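# Bend a rod into an arch between two board sockets

## Task

Curve the rod so it forms a standing arch, with one of its ends seated in each of the board's two sockets.

## Robot and tools

Robot: two arms, left_arm carrying a left hand and right_arm carrying a right hand. Scene frame: origin at table-top height midway between the nominal bases, +x out over the table, +y toward left_arm, +z up. Calibrated bases: left_arm at (+0.044, +0.266, +0.002) m, right_arm at (-0.039, -0.260, -0.002) m, each turned slightly about z. A post is fixed to the floor behind the arms. A loose object may occasionally get a brief push from outside.

Hand point: a point fixed to the palm, 0.05 m in front of it and 0.15 m from the wrist mount along the fingers. Its +z runs along straight fingers, +y out of the palm, +x across the palm away from the thumb on the right hand (toward the thumb on the left hand). Straight fingertips end 0.06 to 0.07 m past the point, 0.06 m behind it along -y. A wrist bracket on the little-finger side can strike things. Reported positions and orientations can be a few cm off; arms often rest 1 to 3 cm (sometimes 5) short or below the command with no contact.

The row (used by both motion tools): 28 numbers, each in [-1, 1], always for both arms. Order: left_arm dx, dy, dz, rx, ry, rz; left hand little, ring, middle, index, thumb_bend, thumb_turn, force_limit, speed; then the same 14 for right_arm. The six pose numbers are an offset, not a pose: measured along the axes of that arm's current Hand target, starting from that Hand target. 1.0 equals 0.6 m for dx/dy/dz or 180 degrees for rx/ry/rz (one rotation vector). Zeros on all six mean no new request for that arm. Commanded orientation is clipped to within 40 degrees of the measured one each step.

Hand numbers: fingers and thumb_bend +1 straight/open, -1 curled/closed; thumb_turn +1 beside the palm, -1 opposite the fingers. force_limit maps -1..+1 to about 0..10 N at the fingertip (0..15 N for the two thumb motors); the motor stops closing at that load. speed rises linearly from near zero at -1 to full at +0.48 and stays full above; full travel takes 0.49 s. For a gentle grip close with speed at -0.94 or lower. A hand's eight numbers always command something: to keep a hand unchanged, resend the eight numbers of its last executed row (or, if none yet, its hand_measured six plus hand_force_limit and hand_speed). With the thumb turned in, the hand closes around things roughly 0.035 to 0.065 m thick; a thumb-tip and index pinch can hold light items. To squeeze harder, raise force_limit and send a target more closed than hand_measured; to loosen, send one more open.

execute_actions(actions, cameras): actions is a list of actions; each action is a table of up to 15 rows, one per 1/30 s step; a short table repeats its last row to step 15. Every row of an action counts from the Hand target at that action's start, so repeating an offset keeps moving further. Images return only for an empty actions list or when cameras names them (["all"] for all).

move(target, speed, blend, blocking, cameras): target is one 28-number row or up to 15 rows; every row is an offset from the same starting Hand targets, not from the previous row. Hand points travel straight lines, all finishing together, capped at 10 s total. speed is top path speed in m/s (0.002 to 4.3, default 0.25; turning up to twice that in rad/s), one value or one per target. blend is a corner radius in m per target (0 = stop there). blocking=false returns after about 0.5 s while the move continues. Moves do not avoid obstacles or the other arm; faster moves lag and overshoot more and hit harder. Hand numbers change at the first target at the start, later ones on arrival.

wait(seconds): 0 to 3600 s, commands nothing new; a running move continues. stop(): brakes a running move. zoom_image(camera, region): region [x0, y0, x1, y1] in pixels of that camera's latest image, at most 504 by 504. show_instructions(): shows the reference pages. finished_scene(scene): ends the scene permanently; the arch must stand without the robot.

Results: end_effector_position (m) and end_effector_quat_wxyz in the scene frame; Hand target is the last commanded pose after clipping, the base for the next offsets; to close a remaining gap, send the missing distance as an offset. hand_measured, hand_stopped_by (moving, target, force, stalled, fault) and hand_load_n follow the hand-number order; a lost grip shows as hand_load_n near 0. Joint torques are raw drive outputs. A move adds a line such as move: done, off_target, moving, held or fault, plus limits (paced = pose clipped, held = steps withheld). MOTOR HOT appears at 85 °C; at 100 °C the arm drops for 30 to 60 s.

Cameras: cam_head_left, cam_head_right, cam_high, cam_low, cam_left_wrist, cam_right_wrist, each 672x504.

Avoid: dropping the rod even a few mm, releasing it while it moves, letting anything leave the table, hitting the post, board or table hard, pushing the two hands or arms against each other (can fail the scene), overloading fingers, and long straight-arm holds that overheat motors. To stop an arm pressing on something, command it back past its current hand point.

Each tool is called after ">>>" in YAML: its name, and indented under it one key for each argument.

Reference images:

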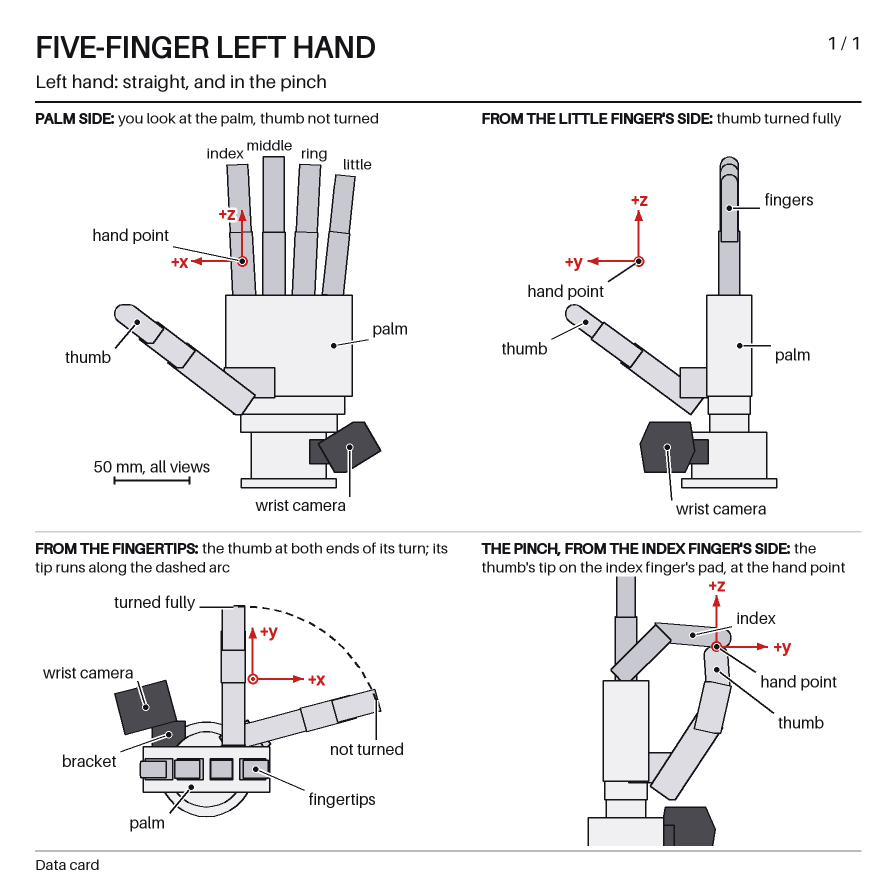

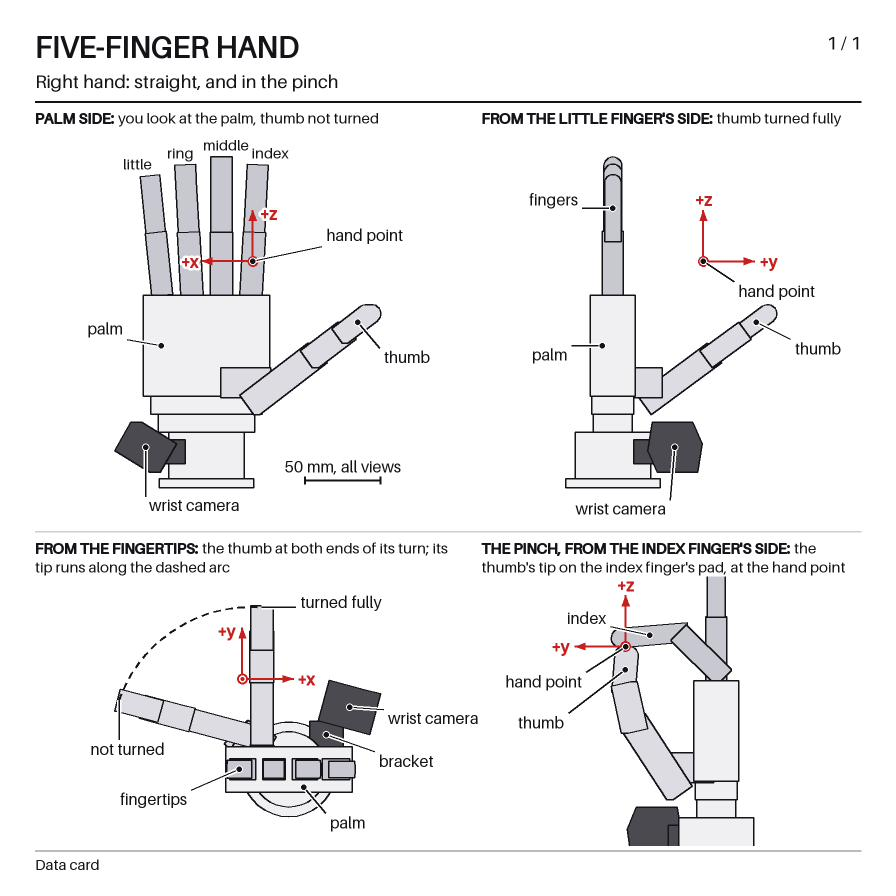

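## Session

>>> execute_actions:
  actions: []

Scene clock: 0.00 s.
left_arm: end_effector_position=(+0.1644, -0.0547, +0.2583) hand_measured=(+1.000, +1.000, +1.000, +1.000, +1.000, +1.000) hand_load_n=(+0.0, +0.0, +0.0, +0.0, +0.0, +0.0) hand_stopped_by=(target, target, target, target, target, target) hand_force_limit=0.00 hand_speed=-0.80 end_effector_quat_wxyz=(-0.076, -0.465, +0.837, -0.278) | right_arm: end_effector_position=(+0.2595, -0.2039, +0.1953) hand_measured=(+1.000, +1.000, +1.000, +1.000, +1.000, +1.000) hand_load_n=(+0.0, +0.0, +0.0, -0.5, +0.0, +0.0) hand_stopped_by=(target, target, target, target, target, target) hand_force_limit=0.00 hand_speed=-0.80 end_effector_quat_wxyz=(+0.433, -0.134, +0.888, +0.080)
Joint positions: left_arm=[-0.891 0.936 0.981 -1.069 0.217 -0.435] | right_arm=[-0.382 0.538 0.433 -0.678 -0.521 1.142]
Joint velocities: within noise
Joint torques (N m): no reading
Heat: left arm: hottest shoulder 31 °C; right arm: hottest shoulder 30 °C.
Hand target: left_arm +0.1682, -0.0599, +0.2724; -0.074, -0.461, +0.834, -0.294 | right_arm +0.2633, -0.2054, +0.2065; +0.442, -0.136, +0.883, +0.074

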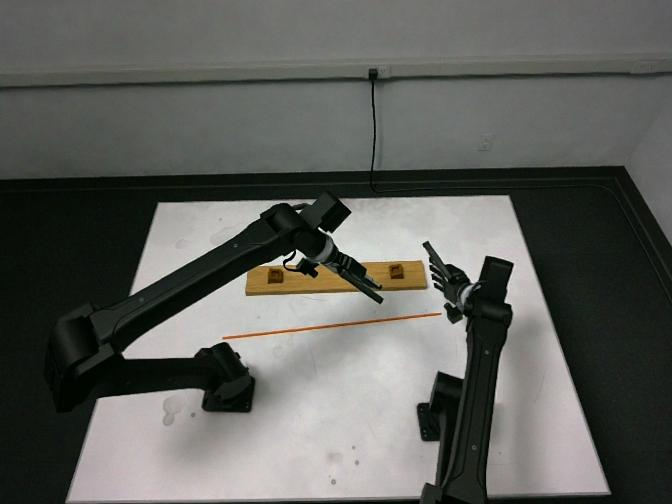

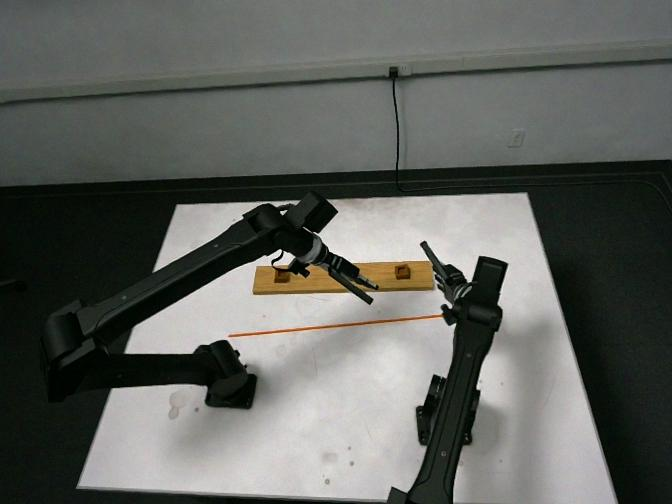

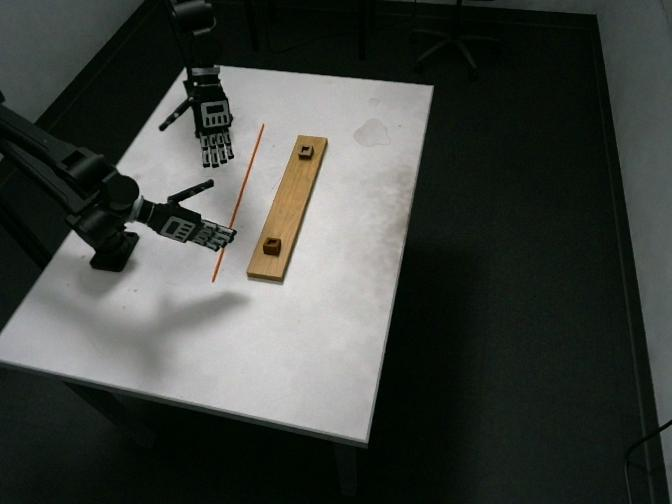

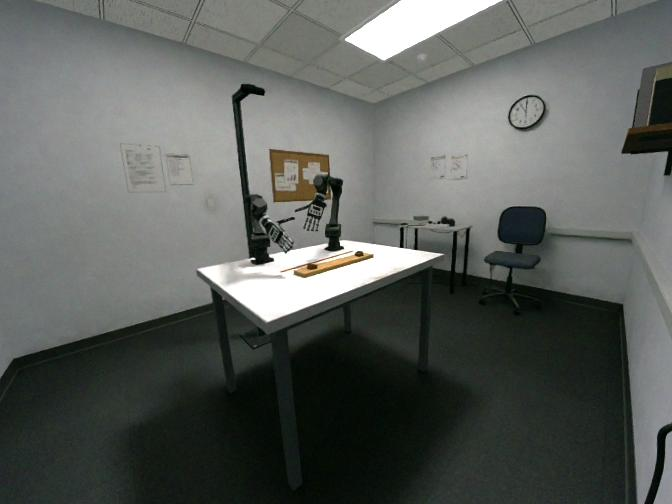

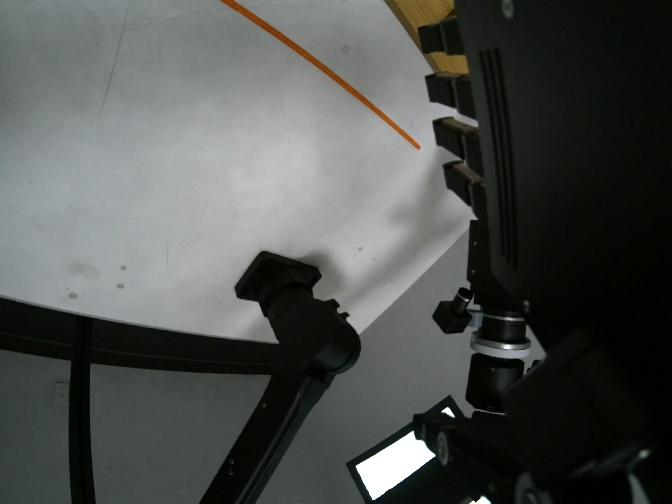

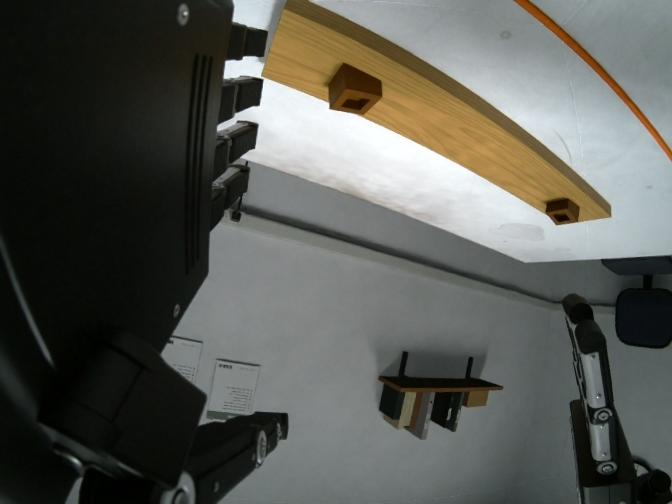

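>>> zoom_image:
  camera: "cam_head_left"
  region: [200, 240, 452, 360]

>>> zoom_image:
  camera: "cam_high"
  region: [180, 100, 350, 300]

>>> zoom_image:
  camera: "cam_right_wrist"
  region: [250, 0, 672, 260]

>>> zoom_image:
  camera: "cam_low"
  region: [230, 220, 420, 320]

Scaled by 2.000.

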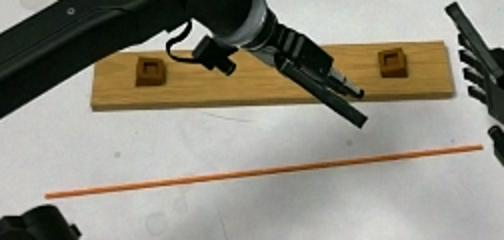

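Scaled by 2.520.

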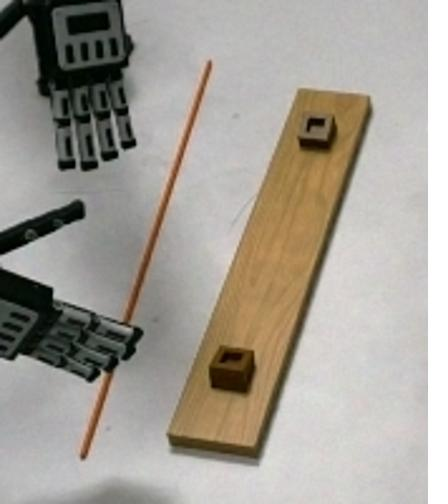

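Scaled by 1.194 from the camera's image (finer frame: 960x720).

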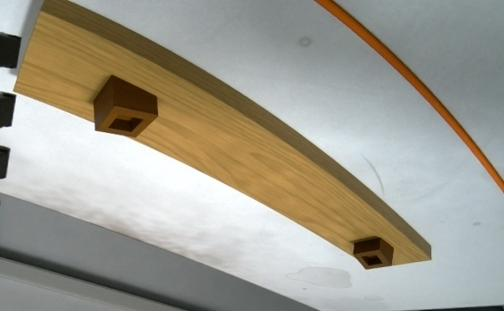

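Scaled by 2.653.

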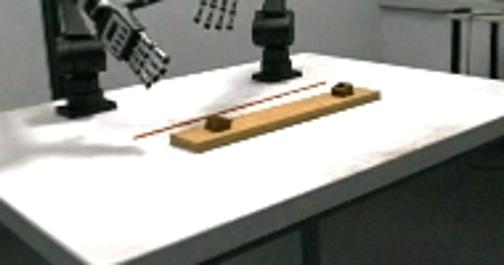

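>>> move:
  target:
    - [-0.373, 0.0437, -0.26, 0.1358, -0.2244, -0.0947, 1,1,1,1,1,-1, 0, -0.2, 0,0,0,0,0,0, 1,1,1,1,1,-1, 0, -0.2]
  speed: 0.15
  cameras: ["cam_head_left","cam_high"]

Scene clock: 174.53 s.
left_arm: end_effector_position=(+0.2454, +0.1981, +0.2973) hand_measured=(+1.000, +1.000, +1.000, +1.000, +1.000, -1.000) hand_load_n=(-0.5, +0.0, -0.5, +0.0, +0.0, +0.0) hand_stopped_by=(target, target, target, target, target, target) hand_force_limit=0.00 hand_speed=-0.20 end_effector_quat_wxyz=(-0.263, +0.654, -0.659, +0.262) | right_arm: end_effector_position=(+0.2595, -0.2039, +0.1953) hand_measured=(+1.000, +1.000, +1.000, +1.000, +1.000, -1.000) hand_load_n=(+0.0, +0.0, +0.0, +0.0, +0.0, -0.5) hand_stopped_by=(target, target, target, target, target, target) hand_force_limit=0.00 hand_speed=-0.20 end_effector_quat_wxyz=(+0.433, -0.134, +0.888, +0.080)
Joint positions: left_arm=[-0.276 0.498 0.933 -1.27 -0.214 -0.226] | right_arm=[-0.382 0.538 0.433 -0.678 -0.521 1.142]
Joint torques (N m): left_arm=[1.32 0.91 8.36 2.11 0.02 0.07] | right_arm=[1.49 -0.79 10.65 1.65 -0.25 0.07]
Heat: left arm: hottest elbow 34 °C; right arm: hottest elbow 38 °C.
Hand target: left_arm +0.2503, +0.2002, +0.3004; -0.270, +0.653, -0.654, +0.270 | right_arm +0.2633, -0.2054, +0.2065; +0.442, -0.136, +0.883, +0.074
Off the commanded pose: left_arm 0.006 m, 1 deg | right_arm 0.012 m, 1 deg.
move: done

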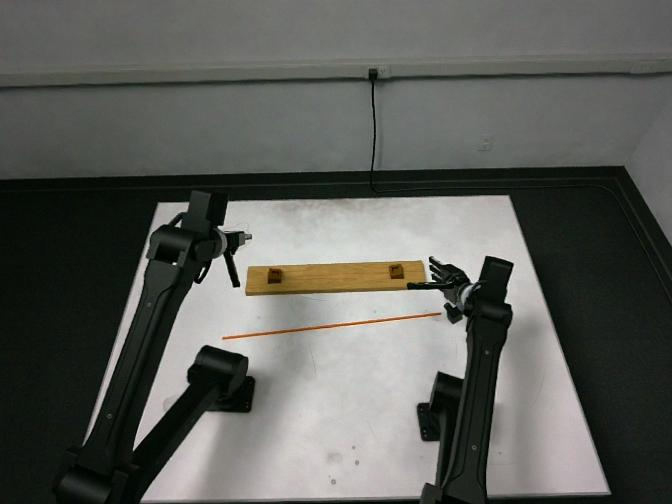

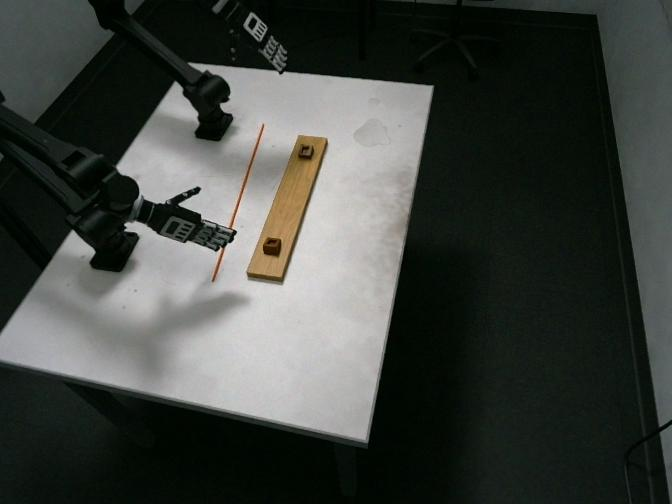

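>>> move:
  target:
    - [0,0,0,0,0,0, 1,1,1,1,1,-1, 0, -0.2, 0.0803,0.0327,0.032,0.0108,0.0807,-0.4506, 1,1,1,1,1,-1, 0, -0.2]
  speed: 0.15
  cameras: ["cam_head_left","cam_high","cam_right_wrist","cam_left_wrist"]

Scene clock: 184.07 s.
left_arm: end_effector_position=(+0.2453, +0.1981, +0.2973) hand_measured=(+1.000, +1.000, +1.000, +1.000, +1.000, -1.000) hand_load_n=(+0.0, +0.0, +0.0, +0.0, +0.0, +0.0) hand_stopped_by=(target, target, target, target, target, target) hand_force_limit=0.00 hand_speed=-0.20 end_effector_quat_wxyz=(-0.263, +0.654, -0.660, +0.262) | right_arm: end_effector_position=(+0.2340, -0.1935, +0.1351) hand_measured=(+1.000, +1.000, +1.000, +1.000, +1.000, -1.000) hand_load_n=(+0.0, +0.0, +0.0, +0.0, +0.0, +0.0) hand_stopped_by=(target, target, target, target, target, target) hand_force_limit=0.00 hand_speed=-0.20 end_effector_quat_wxyz=(-0.270, +0.674, -0.640, +0.250)
Joint positions: left_arm=[-0.276 0.498 0.933 -1.27 -0.214 -0.225] | right_arm=[0.124 0.637 0.541 -0.725 0.063 0.08]
Joint torques (N m): left_arm=[1.49 1.08 8.35 2.09 0.01 0.07] | right_arm=[2.37 -1.26 12.64 1.32 0.29 -0.1]
Heat: left arm: hottest elbow 34 °C; right arm: hottest elbow 39 °C.
Hand target: left_arm +0.2503, +0.2001, +0.3004; -0.270, +0.653, -0.654, +0.270 | right_arm +0.2444, -0.1903, +0.1568; -0.280, +0.677, -0.629, +0.260
Off the commanded pose: left_arm 0.006 m, 1 deg | right_arm 0.024 m, 2 deg.
move: off_target (right_arm)
cam_left_wrist: T_world_to_cam=[[0.70019, -0.30881, 0.64371, -0.297], [-0.53803, -0.82091, 0.19142, 0.23638], [0.46932, -0.48036, -0.74094, 0.31426]] pos_world=[0.18764, 0.25329, 0.37878]
cam_right_wrist: T_world_to_cam=[[-0.67278, -0.27236, -0.68788, 0.20141], [-0.55154, 0.80436, 0.22095, 0.2562], [0.49312, 0.52804, -0.69138, 0.19588]] pos_world=[0.18021, -0.25465, 0.21737]
Images, in order (width x height): cam_head_left 672x504, cam_high 672x504, cam_left_wrist 672x504, cam_right_wrist 672x504.

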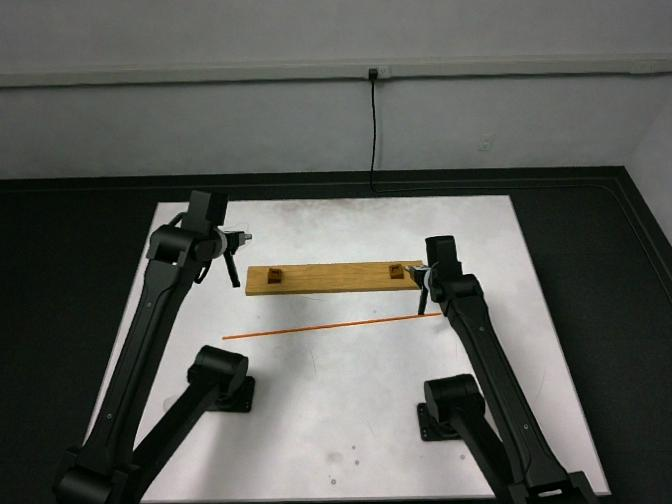

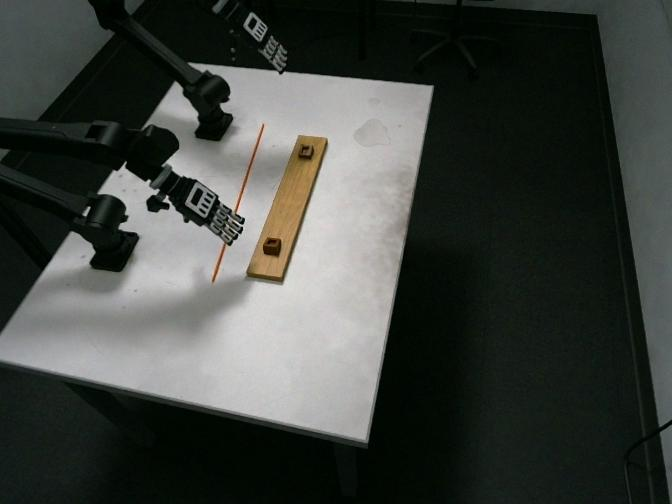

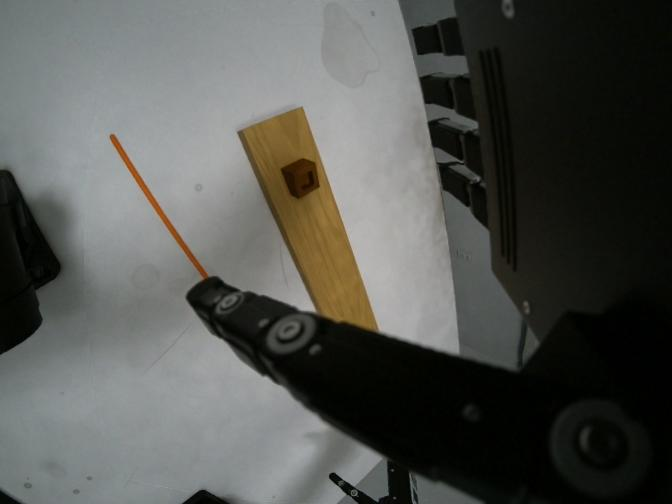

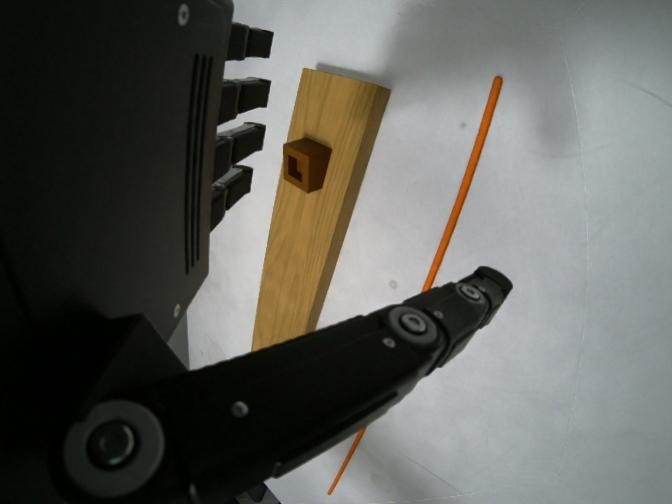

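>>> zoom_image:
  camera: "cam_right_wrist"
  region: [220, 40, 420, 240]

>>> zoom_image:
  camera: "cam_left_wrist"
  region: [200, 80, 400, 280]

>>> zoom_image:
  camera: "cam_right_wrist"
  region: [380, 40, 540, 300]

Scaled by 2.520 from the camera's image (finer frame: 960x720).

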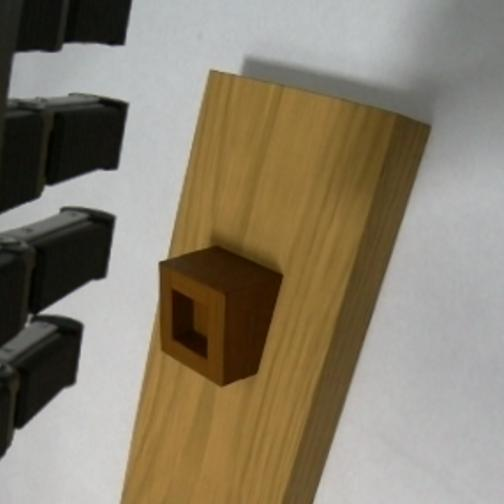

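Scaled by 2.520 from the camera's image (finer frame: 960x720).

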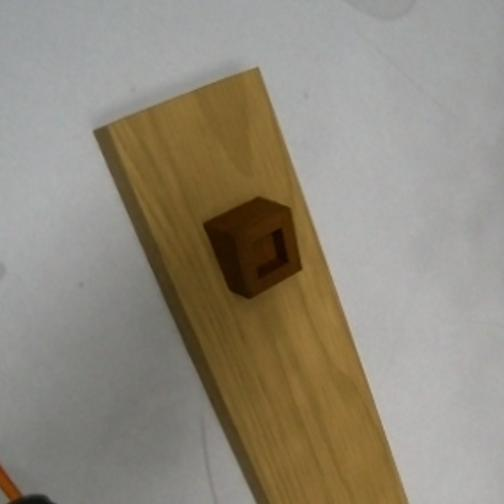

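Scaled by 1.938 from the camera's image (finer frame: 960x720).

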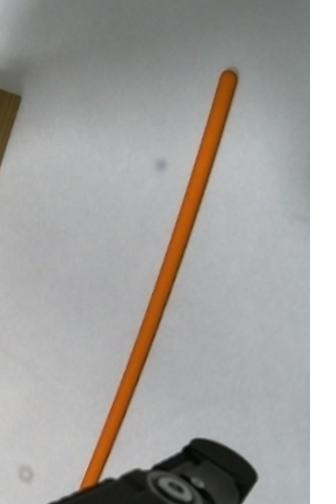

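>>> zoom_image:
  camera: "cam_right_wrist"
  region: [275, 130, 340, 200]

>>> zoom_image:
  camera: "cam_left_wrist"
  region: [265, 145, 335, 215]

>>> zoom_image:
  camera: "cam_head_left"
  region: [240, 255, 300, 300]

>>> zoom_image:
  camera: "cam_high"
  region: [240, 225, 300, 285]

Scaled by 7.200 from the camera's image (finer frame: 960x720).

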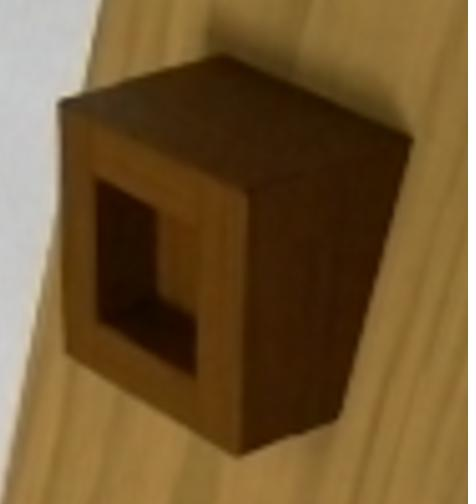

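Scaled by 7.200 from the camera's image (finer frame: 960x720).

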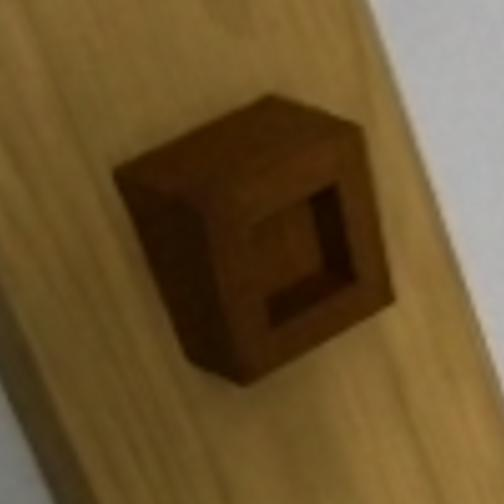

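Scaled by 8.400.

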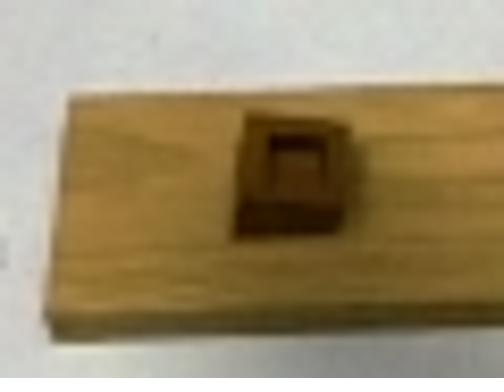

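Scaled by 8.400.

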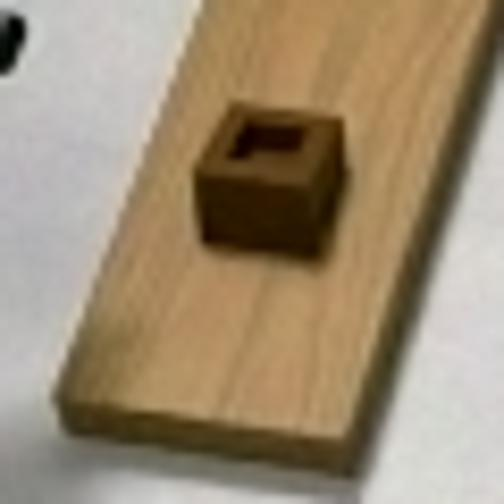

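>>> move:
  target:
    - [0,0,0,0,0,0, 1,1,1,1,1,-1, 0, -0.2, -0.0065,0.0675,0.1135,0.05,0,0, 1,1,-0.24,-0.24,0.6,-1, 0, -0.2]
  speed: 0.1
  cameras: ["cam_head_left","cam_high","cam_right_wrist"]

>>> zoom_image:
  camera: "cam_right_wrist"
  region: [240, 60, 520, 340]

Scene clock: 255.33 s.
left_arm: end_effector_position=(+0.2453, +0.1981, +0.2973) hand_measured=(+1.000, +1.000, +1.000, +1.000, +1.000, -1.000) hand_load_n=(+0.0, +0.0, -0.5, +0.0, +0.0, +0.0) hand_stopped_by=(target, target, target, target, target, target) hand_force_limit=0.00 hand_speed=-0.20 end_effector_quat_wxyz=(-0.263, +0.654, -0.660, +0.262) | right_arm: end_effector_position=(+0.2611, -0.1879, +0.0795) hand_measured=(+1.000, +1.000, -0.240, +1.000, +0.600, -1.000) hand_load_n=(+0.0, +0.0, +0.0, +0.0, -0.5, +0.0) hand_stopped_by=(target, target, target, fault, target, target) hand_force_limit=0.00 hand_speed=-0.20 end_effector_quat_wxyz=(-0.329, +0.649, -0.615, +0.305)
Joint positions: left_arm=[-0.276 0.498 0.933 -1.27 -0.214 -0.225] | right_arm=[0.147 0.667 0.325 -0.302 0.091 0.08]
Joint torques (N m): left_arm=[1.32 0.5 8.4 2.06 0 0.05] | right_arm=[2.49 -1.38 8.73 2.61 0.31 -0.06]
Heat: left arm: hottest elbow 33 °C; right arm: hottest elbow 41 °C.
Hand target: left_arm +0.2503, +0.2001, +0.3004; -0.270, +0.653, -0.654, +0.270 | right_arm +0.2635, -0.1850, +0.0799; -0.333, +0.653, -0.606, +0.309
Off the commanded pose: left_arm 0.006 m, 1 deg | right_arm 0.004 m, 1 deg.
move: done
cam_right_wrist: T_world_to_cam=[[-0.5406, -0.26554, -0.79827, 0.15849], [-0.58362, 0.80179, 0.12852, 0.29415], [0.60592, 0.53537, -0.58842, 0.10492]] pos_world=[0.19378, -0.24993, 0.15045]

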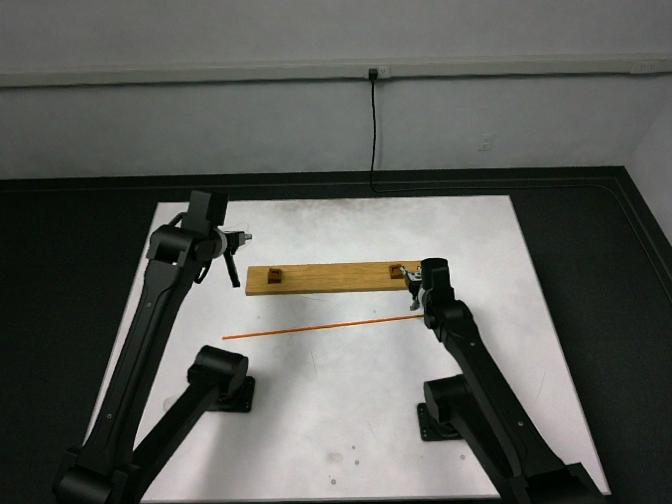

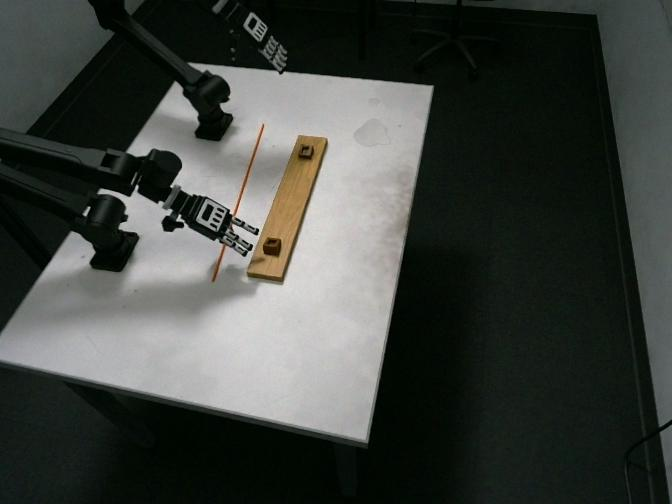

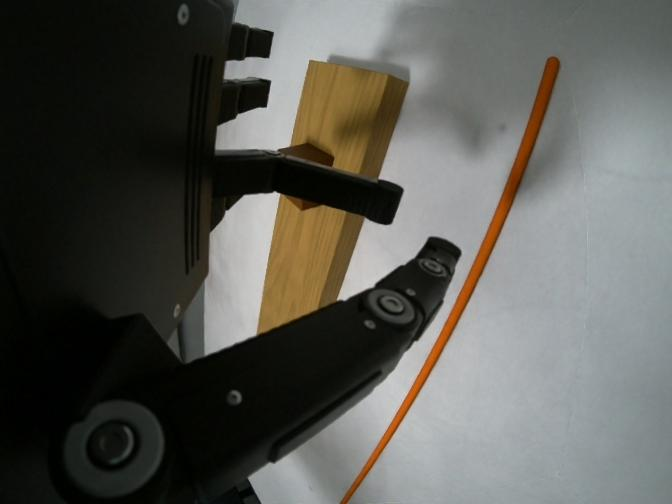

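Scaled by 1.800 from the camera's image (finer frame: 960x720).

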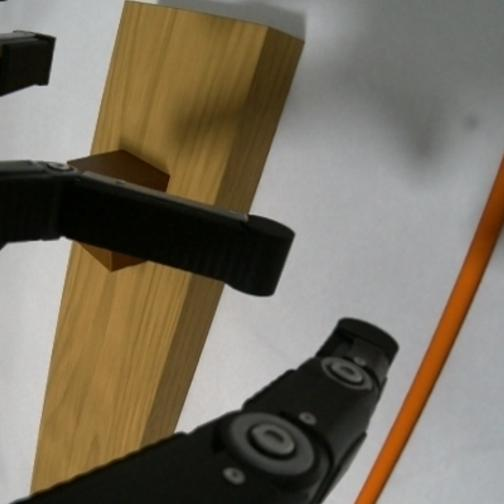

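>>> move:
  target:
    - [0,0,0,0,0,0, 0.5,0.5,0.5,0.5,0.6,-1, 0, 0, 0,0,0,0,0,0, 0.5,0.5,-0.24,1,0.6,-1, 0, 0]
  speed: 0.1
  cameras: ["cam_left_wrist","cam_right_wrist"]

Scene clock: 261.73 s.
left_arm: end_effector_position=(+0.2454, +0.1981, +0.2973) hand_measured=(+0.500, +0.500, +0.500, +0.500, +0.600, -1.000) hand_load_n=(+0.0, +0.0, +0.0, +0.0, +0.0, +0.0) hand_stopped_by=(target, target, target, target, target, target) hand_force_limit=0.00 hand_speed=0.00 end_effector_quat_wxyz=(-0.263, +0.654, -0.659, +0.263) | right_arm: end_effector_position=(+0.2611, -0.1879, +0.0795) hand_measured=(+0.500, +0.500, -0.240, +1.000, +0.600, -1.000) hand_load_n=(+0.0, +0.0, +0.0, +0.0, +0.0, +0.0) hand_stopped_by=(target, target, target, fault, target, target) hand_force_limit=0.00 hand_speed=0.00 end_effector_quat_wxyz=(-0.329, +0.649, -0.615, +0.305)
Joint positions: left_arm=[-0.276 0.498 0.933 -1.27 -0.214 -0.225] | right_arm=[0.147 0.667 0.325 -0.302 0.091 0.08]
Joint torques (N m): left_arm=[1.38 1.03 8.35 2.1 -0.01 0.05] | right_arm=[2.49 -1.32 8.73 2.58 0.31 -0.06]
Heat: left arm: hottest elbow 33 °C; right arm: hottest elbow 41 °C.
Hand target: left_arm +0.2503, +0.2002, +0.3004; -0.270, +0.653, -0.654, +0.270 | right_arm +0.2635, -0.1850, +0.0799; -0.333, +0.653, -0.606, +0.309
Off the commanded pose: left_arm 0.006 m, 1 deg | right_arm 0.004 m, 1 deg.
move: done
cam_left_wrist: T_world_to_cam=[[0.69995, -0.30875, 0.64401, -0.29715], [-0.53811, -0.82088, 0.1913, 0.23648], [0.4696, -0.48045, -0.74071, 0.3141]] pos_world=[0.18774, 0.25329, 0.37878]
cam_right_wrist: T_world_to_cam=[[-0.5406, -0.26554, -0.79827, 0.15849], [-0.58362, 0.80179, 0.12852, 0.29415], [0.60592, 0.53537, -0.58842, 0.10492]] pos_world=[0.19378, -0.24993, 0.15045]

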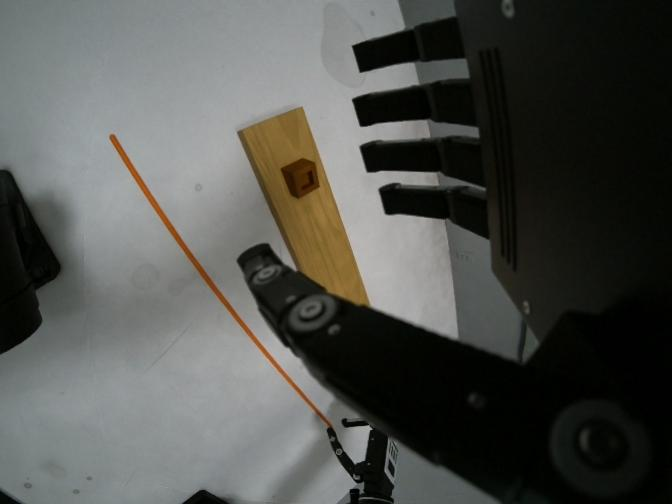

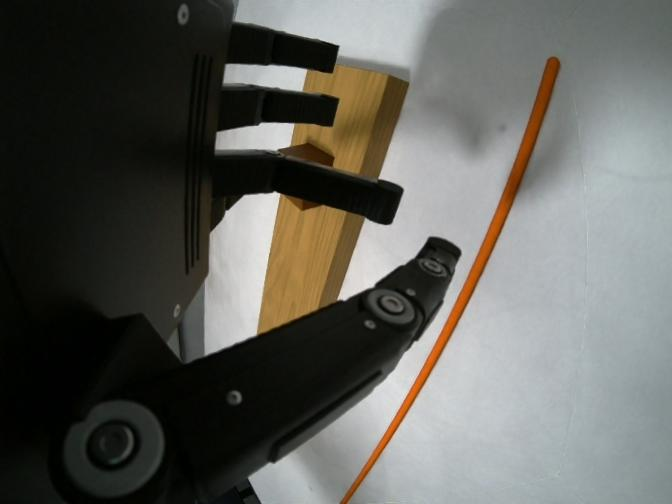

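>>> move:
  target:
    - [-0.003,0.304,0.2553,0.05,-0.0165,-0.0165, 1,1,-0.24,-0.24,0.6,-1, 0, 0, 0,0,0,0,0,0, 1,1,-0.24,1,0.6,-1, 0, 0]
  speed: 0.12
  cameras: ["cam_head_left","cam_high","cam_left_wrist"]

>>> zoom_image:
  camera: "cam_left_wrist"
  region: [100, 60, 460, 380]

Scene clock: 284.10 s.
left_arm: end_effector_position=(+0.2246, +0.2095, +0.0708) hand_measured=(+1.000, +1.000, -0.240, -0.240, +0.600, -1.000) hand_load_n=(+0.0, +0.0, +0.0, +0.0, +0.0, +0.0) hand_stopped_by=(target, target, target, target, target, target) hand_force_limit=0.00 hand_speed=0.00 end_effector_quat_wxyz=(-0.325, +0.653, -0.622, +0.286) | right_arm: end_effector_position=(+0.2611, -0.1879, +0.0795) hand_measured=(+1.000, +1.000, -0.240, +1.000, +0.600, -1.000) hand_load_n=(+0.0, +0.0, +0.0, +0.0, +0.0, +0.0) hand_stopped_by=(target, target, target, fault, target, target) hand_force_limit=0.00 hand_speed=0.00 end_effector_quat_wxyz=(-0.329, +0.649, -0.615, +0.305)
Joint positions: left_arm=[-0.477 0.055 0.24 -0.958 -0.46 -0.37] | right_arm=[0.147 0.667 0.325 -0.302 0.091 0.08]
Joint torques (N m): left_arm=[0.56 4.13 10.61 1.25 -0.15 -0.02] | right_arm=[2.49 -1.32 8.75 2.61 0.31 -0.06]
Heat: left arm: hottest elbow 33 °C; right arm: hottest elbow 40 °C.
Hand target: left_arm +0.2264, +0.2097, +0.0790; -0.326, +0.654, -0.619, +0.288 (not the last commanded pose) | right_arm +0.2635, -0.1850, +0.0799; -0.333, +0.653, -0.606, +0.309
Off the commanded pose: left_arm 0.012 m, 3 deg | right_arm 0.004 m, 1 deg.
move: held (left_arm; a check stopped the path); limits=held
pose unreachable (left arm): on one or more control steps of this call, first in action 0 (counted from 0), this arm could not follow its commanded pose, so it was not sent that pose on those steps. It may still have moved: this result reports where it is.
cause: moving toward the commanded pose would bring two parts of the arm too close to each other (joints 3 (elbow) to 6 (wrist roll) lie between them).
cam_left_wrist: T_world_to_cam=[[0.62965, -0.2835, 0.7233, -0.12826], [-0.49921, -0.86103, 0.09709, 0.28443], [0.59526, -0.42221, -0.68367, 0.11717]] pos_world=[0.153, 0.25801, 0.14526]

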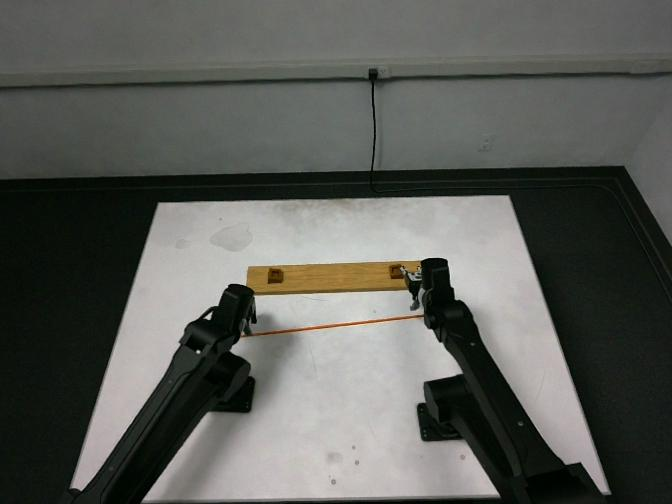

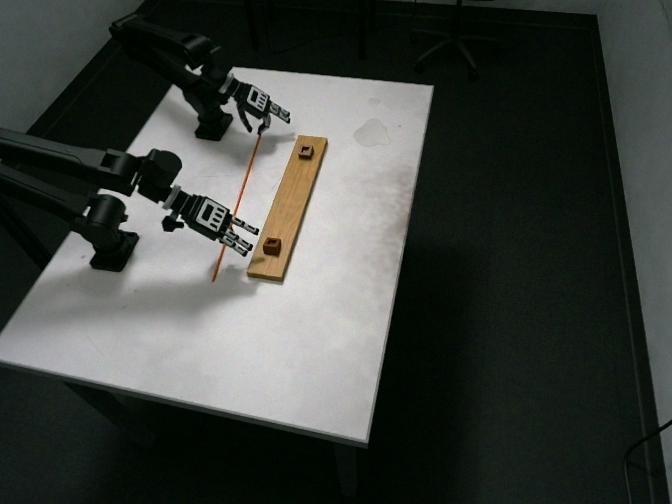

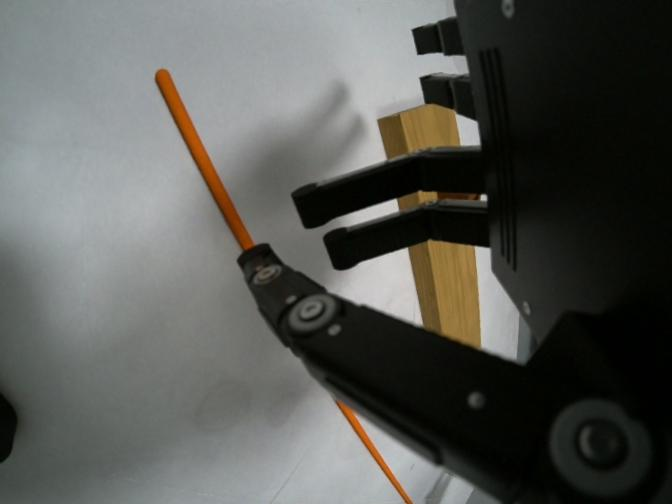

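Scaled by 1.400 from the camera's image (finer frame: 960x720).

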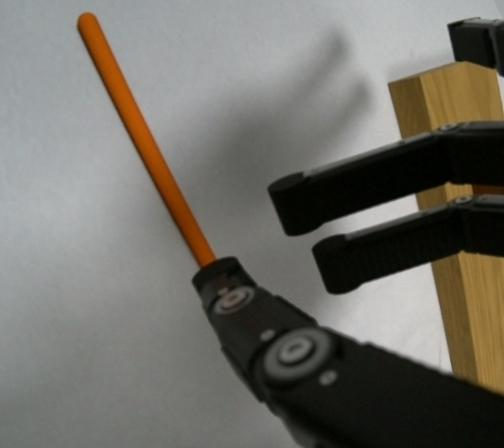

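>>> move:
  target:
    - [0.201,0.0212,0.0207,0,0,0, 1,1,-0.24,-0.24,0.6,-1, 0, 0, 0,0,0,0,0,0, 1,1,-0.24,1,0.6,-1, 0, 0]
  speed: 0.12
  cameras: ["cam_head_left","cam_head_right","cam_high","cam_left_wrist"]

>>> zoom_image:
  camera: "cam_left_wrist"
  region: [200, 130, 400, 330]

>>> zoom_image:
  camera: "cam_high"
  region: [200, 80, 320, 200]

Scene clock: 308.87 s.
left_arm: end_effector_position=(+0.2266, +0.1120, +0.0381) hand_measured=(+1.000, +1.000, -0.240, -0.240, +0.600, -1.000) hand_load_n=(+0.0, +0.0, +0.0, +0.0, +0.0, +0.0) hand_stopped_by=(target, target, target, target, target, target) hand_force_limit=0.00 hand_speed=0.00 end_effector_quat_wxyz=(-0.335, +0.649, -0.631, +0.261) | right_arm: end_effector_position=(+0.2611, -0.1879, +0.0795) hand_measured=(+1.000, +1.000, -0.240, +1.000, +0.600, -1.000) hand_load_n=(-0.5, +0.0, +0.0, +0.0, +0.0, +0.0) hand_stopped_by=(target, target, target, fault, target, target) hand_force_limit=0.00 hand_speed=0.00 end_effector_quat_wxyz=(-0.329, +0.649, -0.615, +0.305)
Joint positions: left_arm=[-1.068 0.739 0.312 -0.777 -0.816 -0.976] | right_arm=[0.147 0.667 0.325 -0.302 0.091 0.08]
Joint torques (N m): left_arm=[-0.5 -0.03 11.4 1.35 -0.69 -0.17] | right_arm=[2.49 -1.38 8.73 2.61 0.31 -0.06]
Heat: left arm: hottest elbow 34 °C; right arm: hottest elbow 40 °C.
Hand target: left_arm +0.2362, +0.0900, +0.0578; -0.326, +0.654, -0.619, +0.288 | right_arm +0.2635, -0.1850, +0.0799; -0.333, +0.653, -0.606, +0.309
Off the commanded pose: left_arm 0.031 m, 4 deg | right_arm 0.004 m, 1 deg.
move: off_target (left_arm)
cam_left_wrist: T_world_to_cam=[[0.648, -0.31852, 0.69184, -0.13261], [-0.49355, -0.86744, 0.06292, 0.20531], [0.58008, -0.38223, -0.71931, 0.05277]] pos_world=[0.15665, 0.15602, 0.11678]

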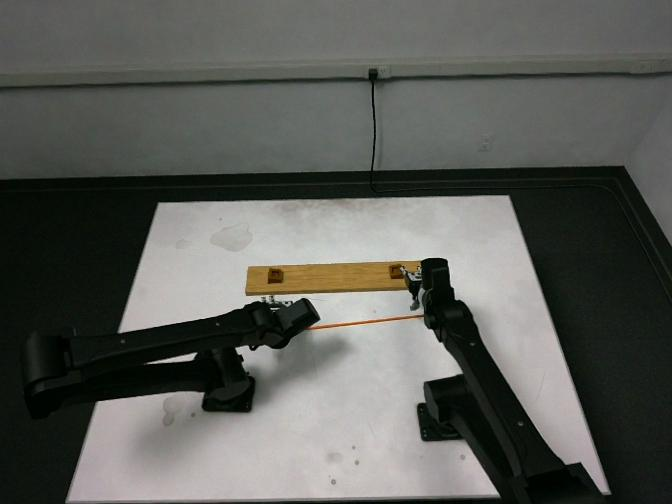

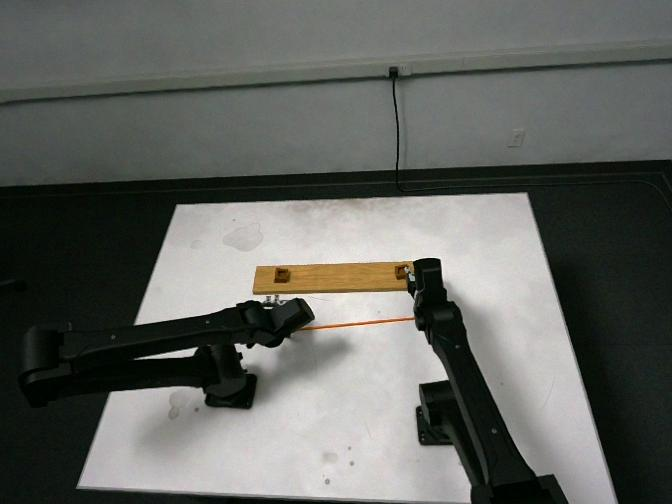

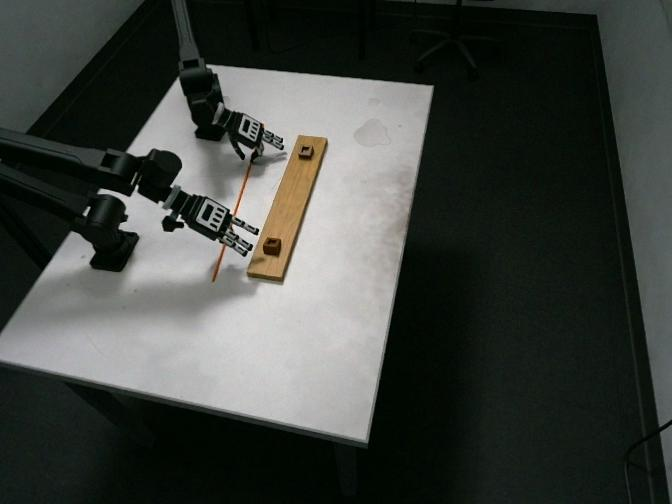

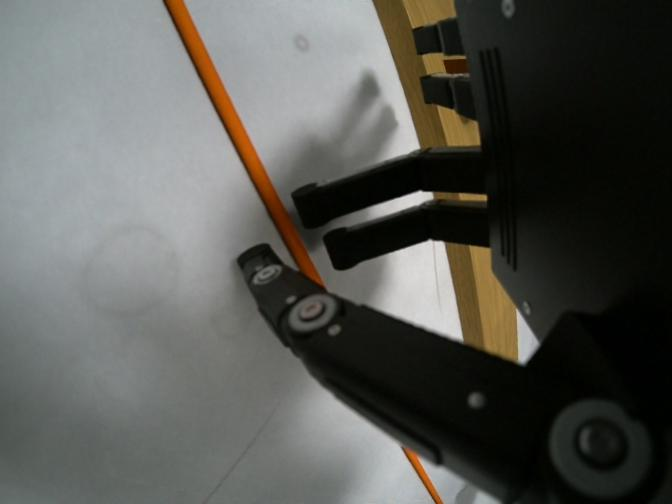

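Scaled by 2.520 from the camera's image (finer frame: 960x720).

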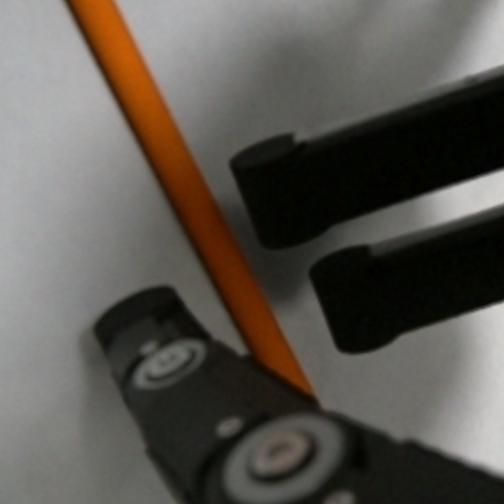

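Scaled by 4.200.

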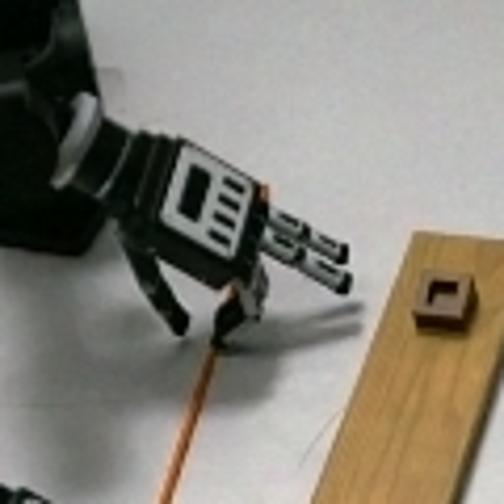

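>>> move:
  target:
    - [0.0128,0.0027,0.0175,0,0.0172,-0.0204, 1,1,-0.24,-0.24,0.6,-1, 0, 0, 0,0,0,0,0,0, 1,1,-0.24,1,0.6,-1, 0, 0]
  speed: 0.05
  cameras: ["cam_left_wrist"]

>>> zoom_image:
  camera: "cam_left_wrist"
  region: [200, 130, 400, 330]

Scene clock: 322.67 s.
left_arm: end_effector_position=(+0.2397, +0.0828, +0.0483) hand_measured=(+1.000, +1.000, -0.240, -0.240, +0.600, -1.000) hand_load_n=(+0.0, +0.0, +0.0, +0.0, +0.0, +0.0) hand_stopped_by=(target, target, target, target, target, target) hand_force_limit=0.00 hand_speed=0.00 end_effector_quat_wxyz=(-0.300, +0.662, -0.612, +0.310) | right_arm: end_effector_position=(+0.2611, -0.1879, +0.0795) hand_measured=(+1.000, +1.000, -0.240, +1.000, +0.600, -1.000) hand_load_n=(+0.0, +0.0, +0.0, +0.0, +0.0, +0.0) hand_stopped_by=(target, target, target, fault, target, target) hand_force_limit=0.00 hand_speed=0.00 end_effector_quat_wxyz=(-0.329, +0.649, -0.615, +0.305)
Joint positions: left_arm=[-1.038 0.739 0.312 -0.632 -0.767 -0.947] | right_arm=[0.147 0.667 0.325 -0.302 0.091 0.08]
Joint torques (N m): left_arm=[1.32 -1.79 7.64 1.65 -0.41 0.02] | right_arm=[2.49 -1.38 8.75 2.61 0.3 -0.06]
Heat: left arm: hottest elbow 35 °C; right arm: hottest elbow 39 °C.
Hand target: left_arm +0.2439, +0.0831, +0.0498; -0.299, +0.665, -0.607, +0.315 | right_arm +0.2635, -0.1850, +0.0799; -0.333, +0.653, -0.606, +0.309
Off the commanded pose: left_arm 0.005 m, 1 deg | right_arm 0.004 m, 1 deg.
move: done
cam_left_wrist: T_world_to_cam=[[0.6268, -0.23285, 0.74358, -0.16188], [-0.50478, -0.84832, 0.15986, 0.18217], [0.59357, -0.47554, -0.64926, 0.0425]] pos_world=[0.16819, 0.13705, 0.11885]

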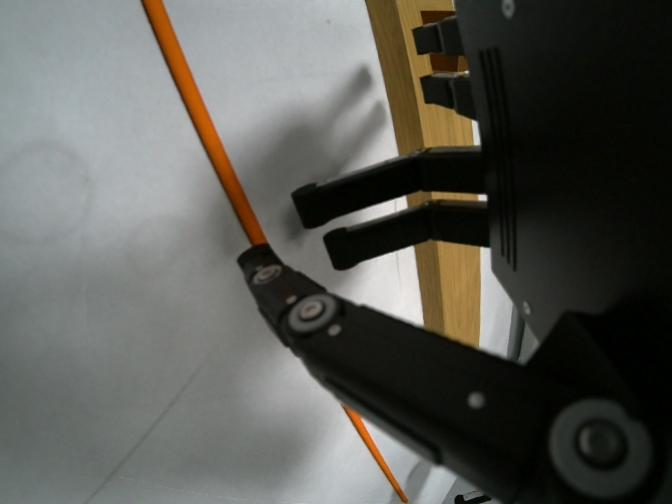

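Scaled by 2.520 from the camera's image (finer frame: 960x720).

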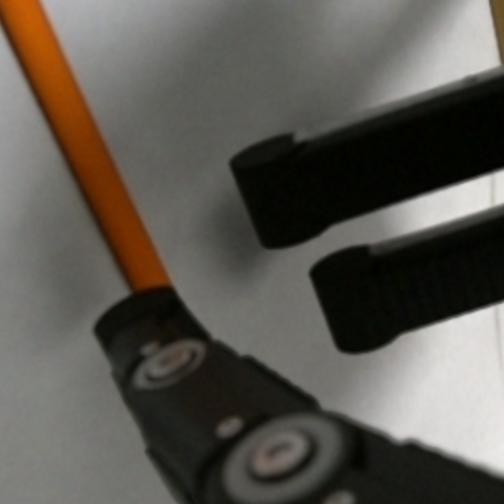

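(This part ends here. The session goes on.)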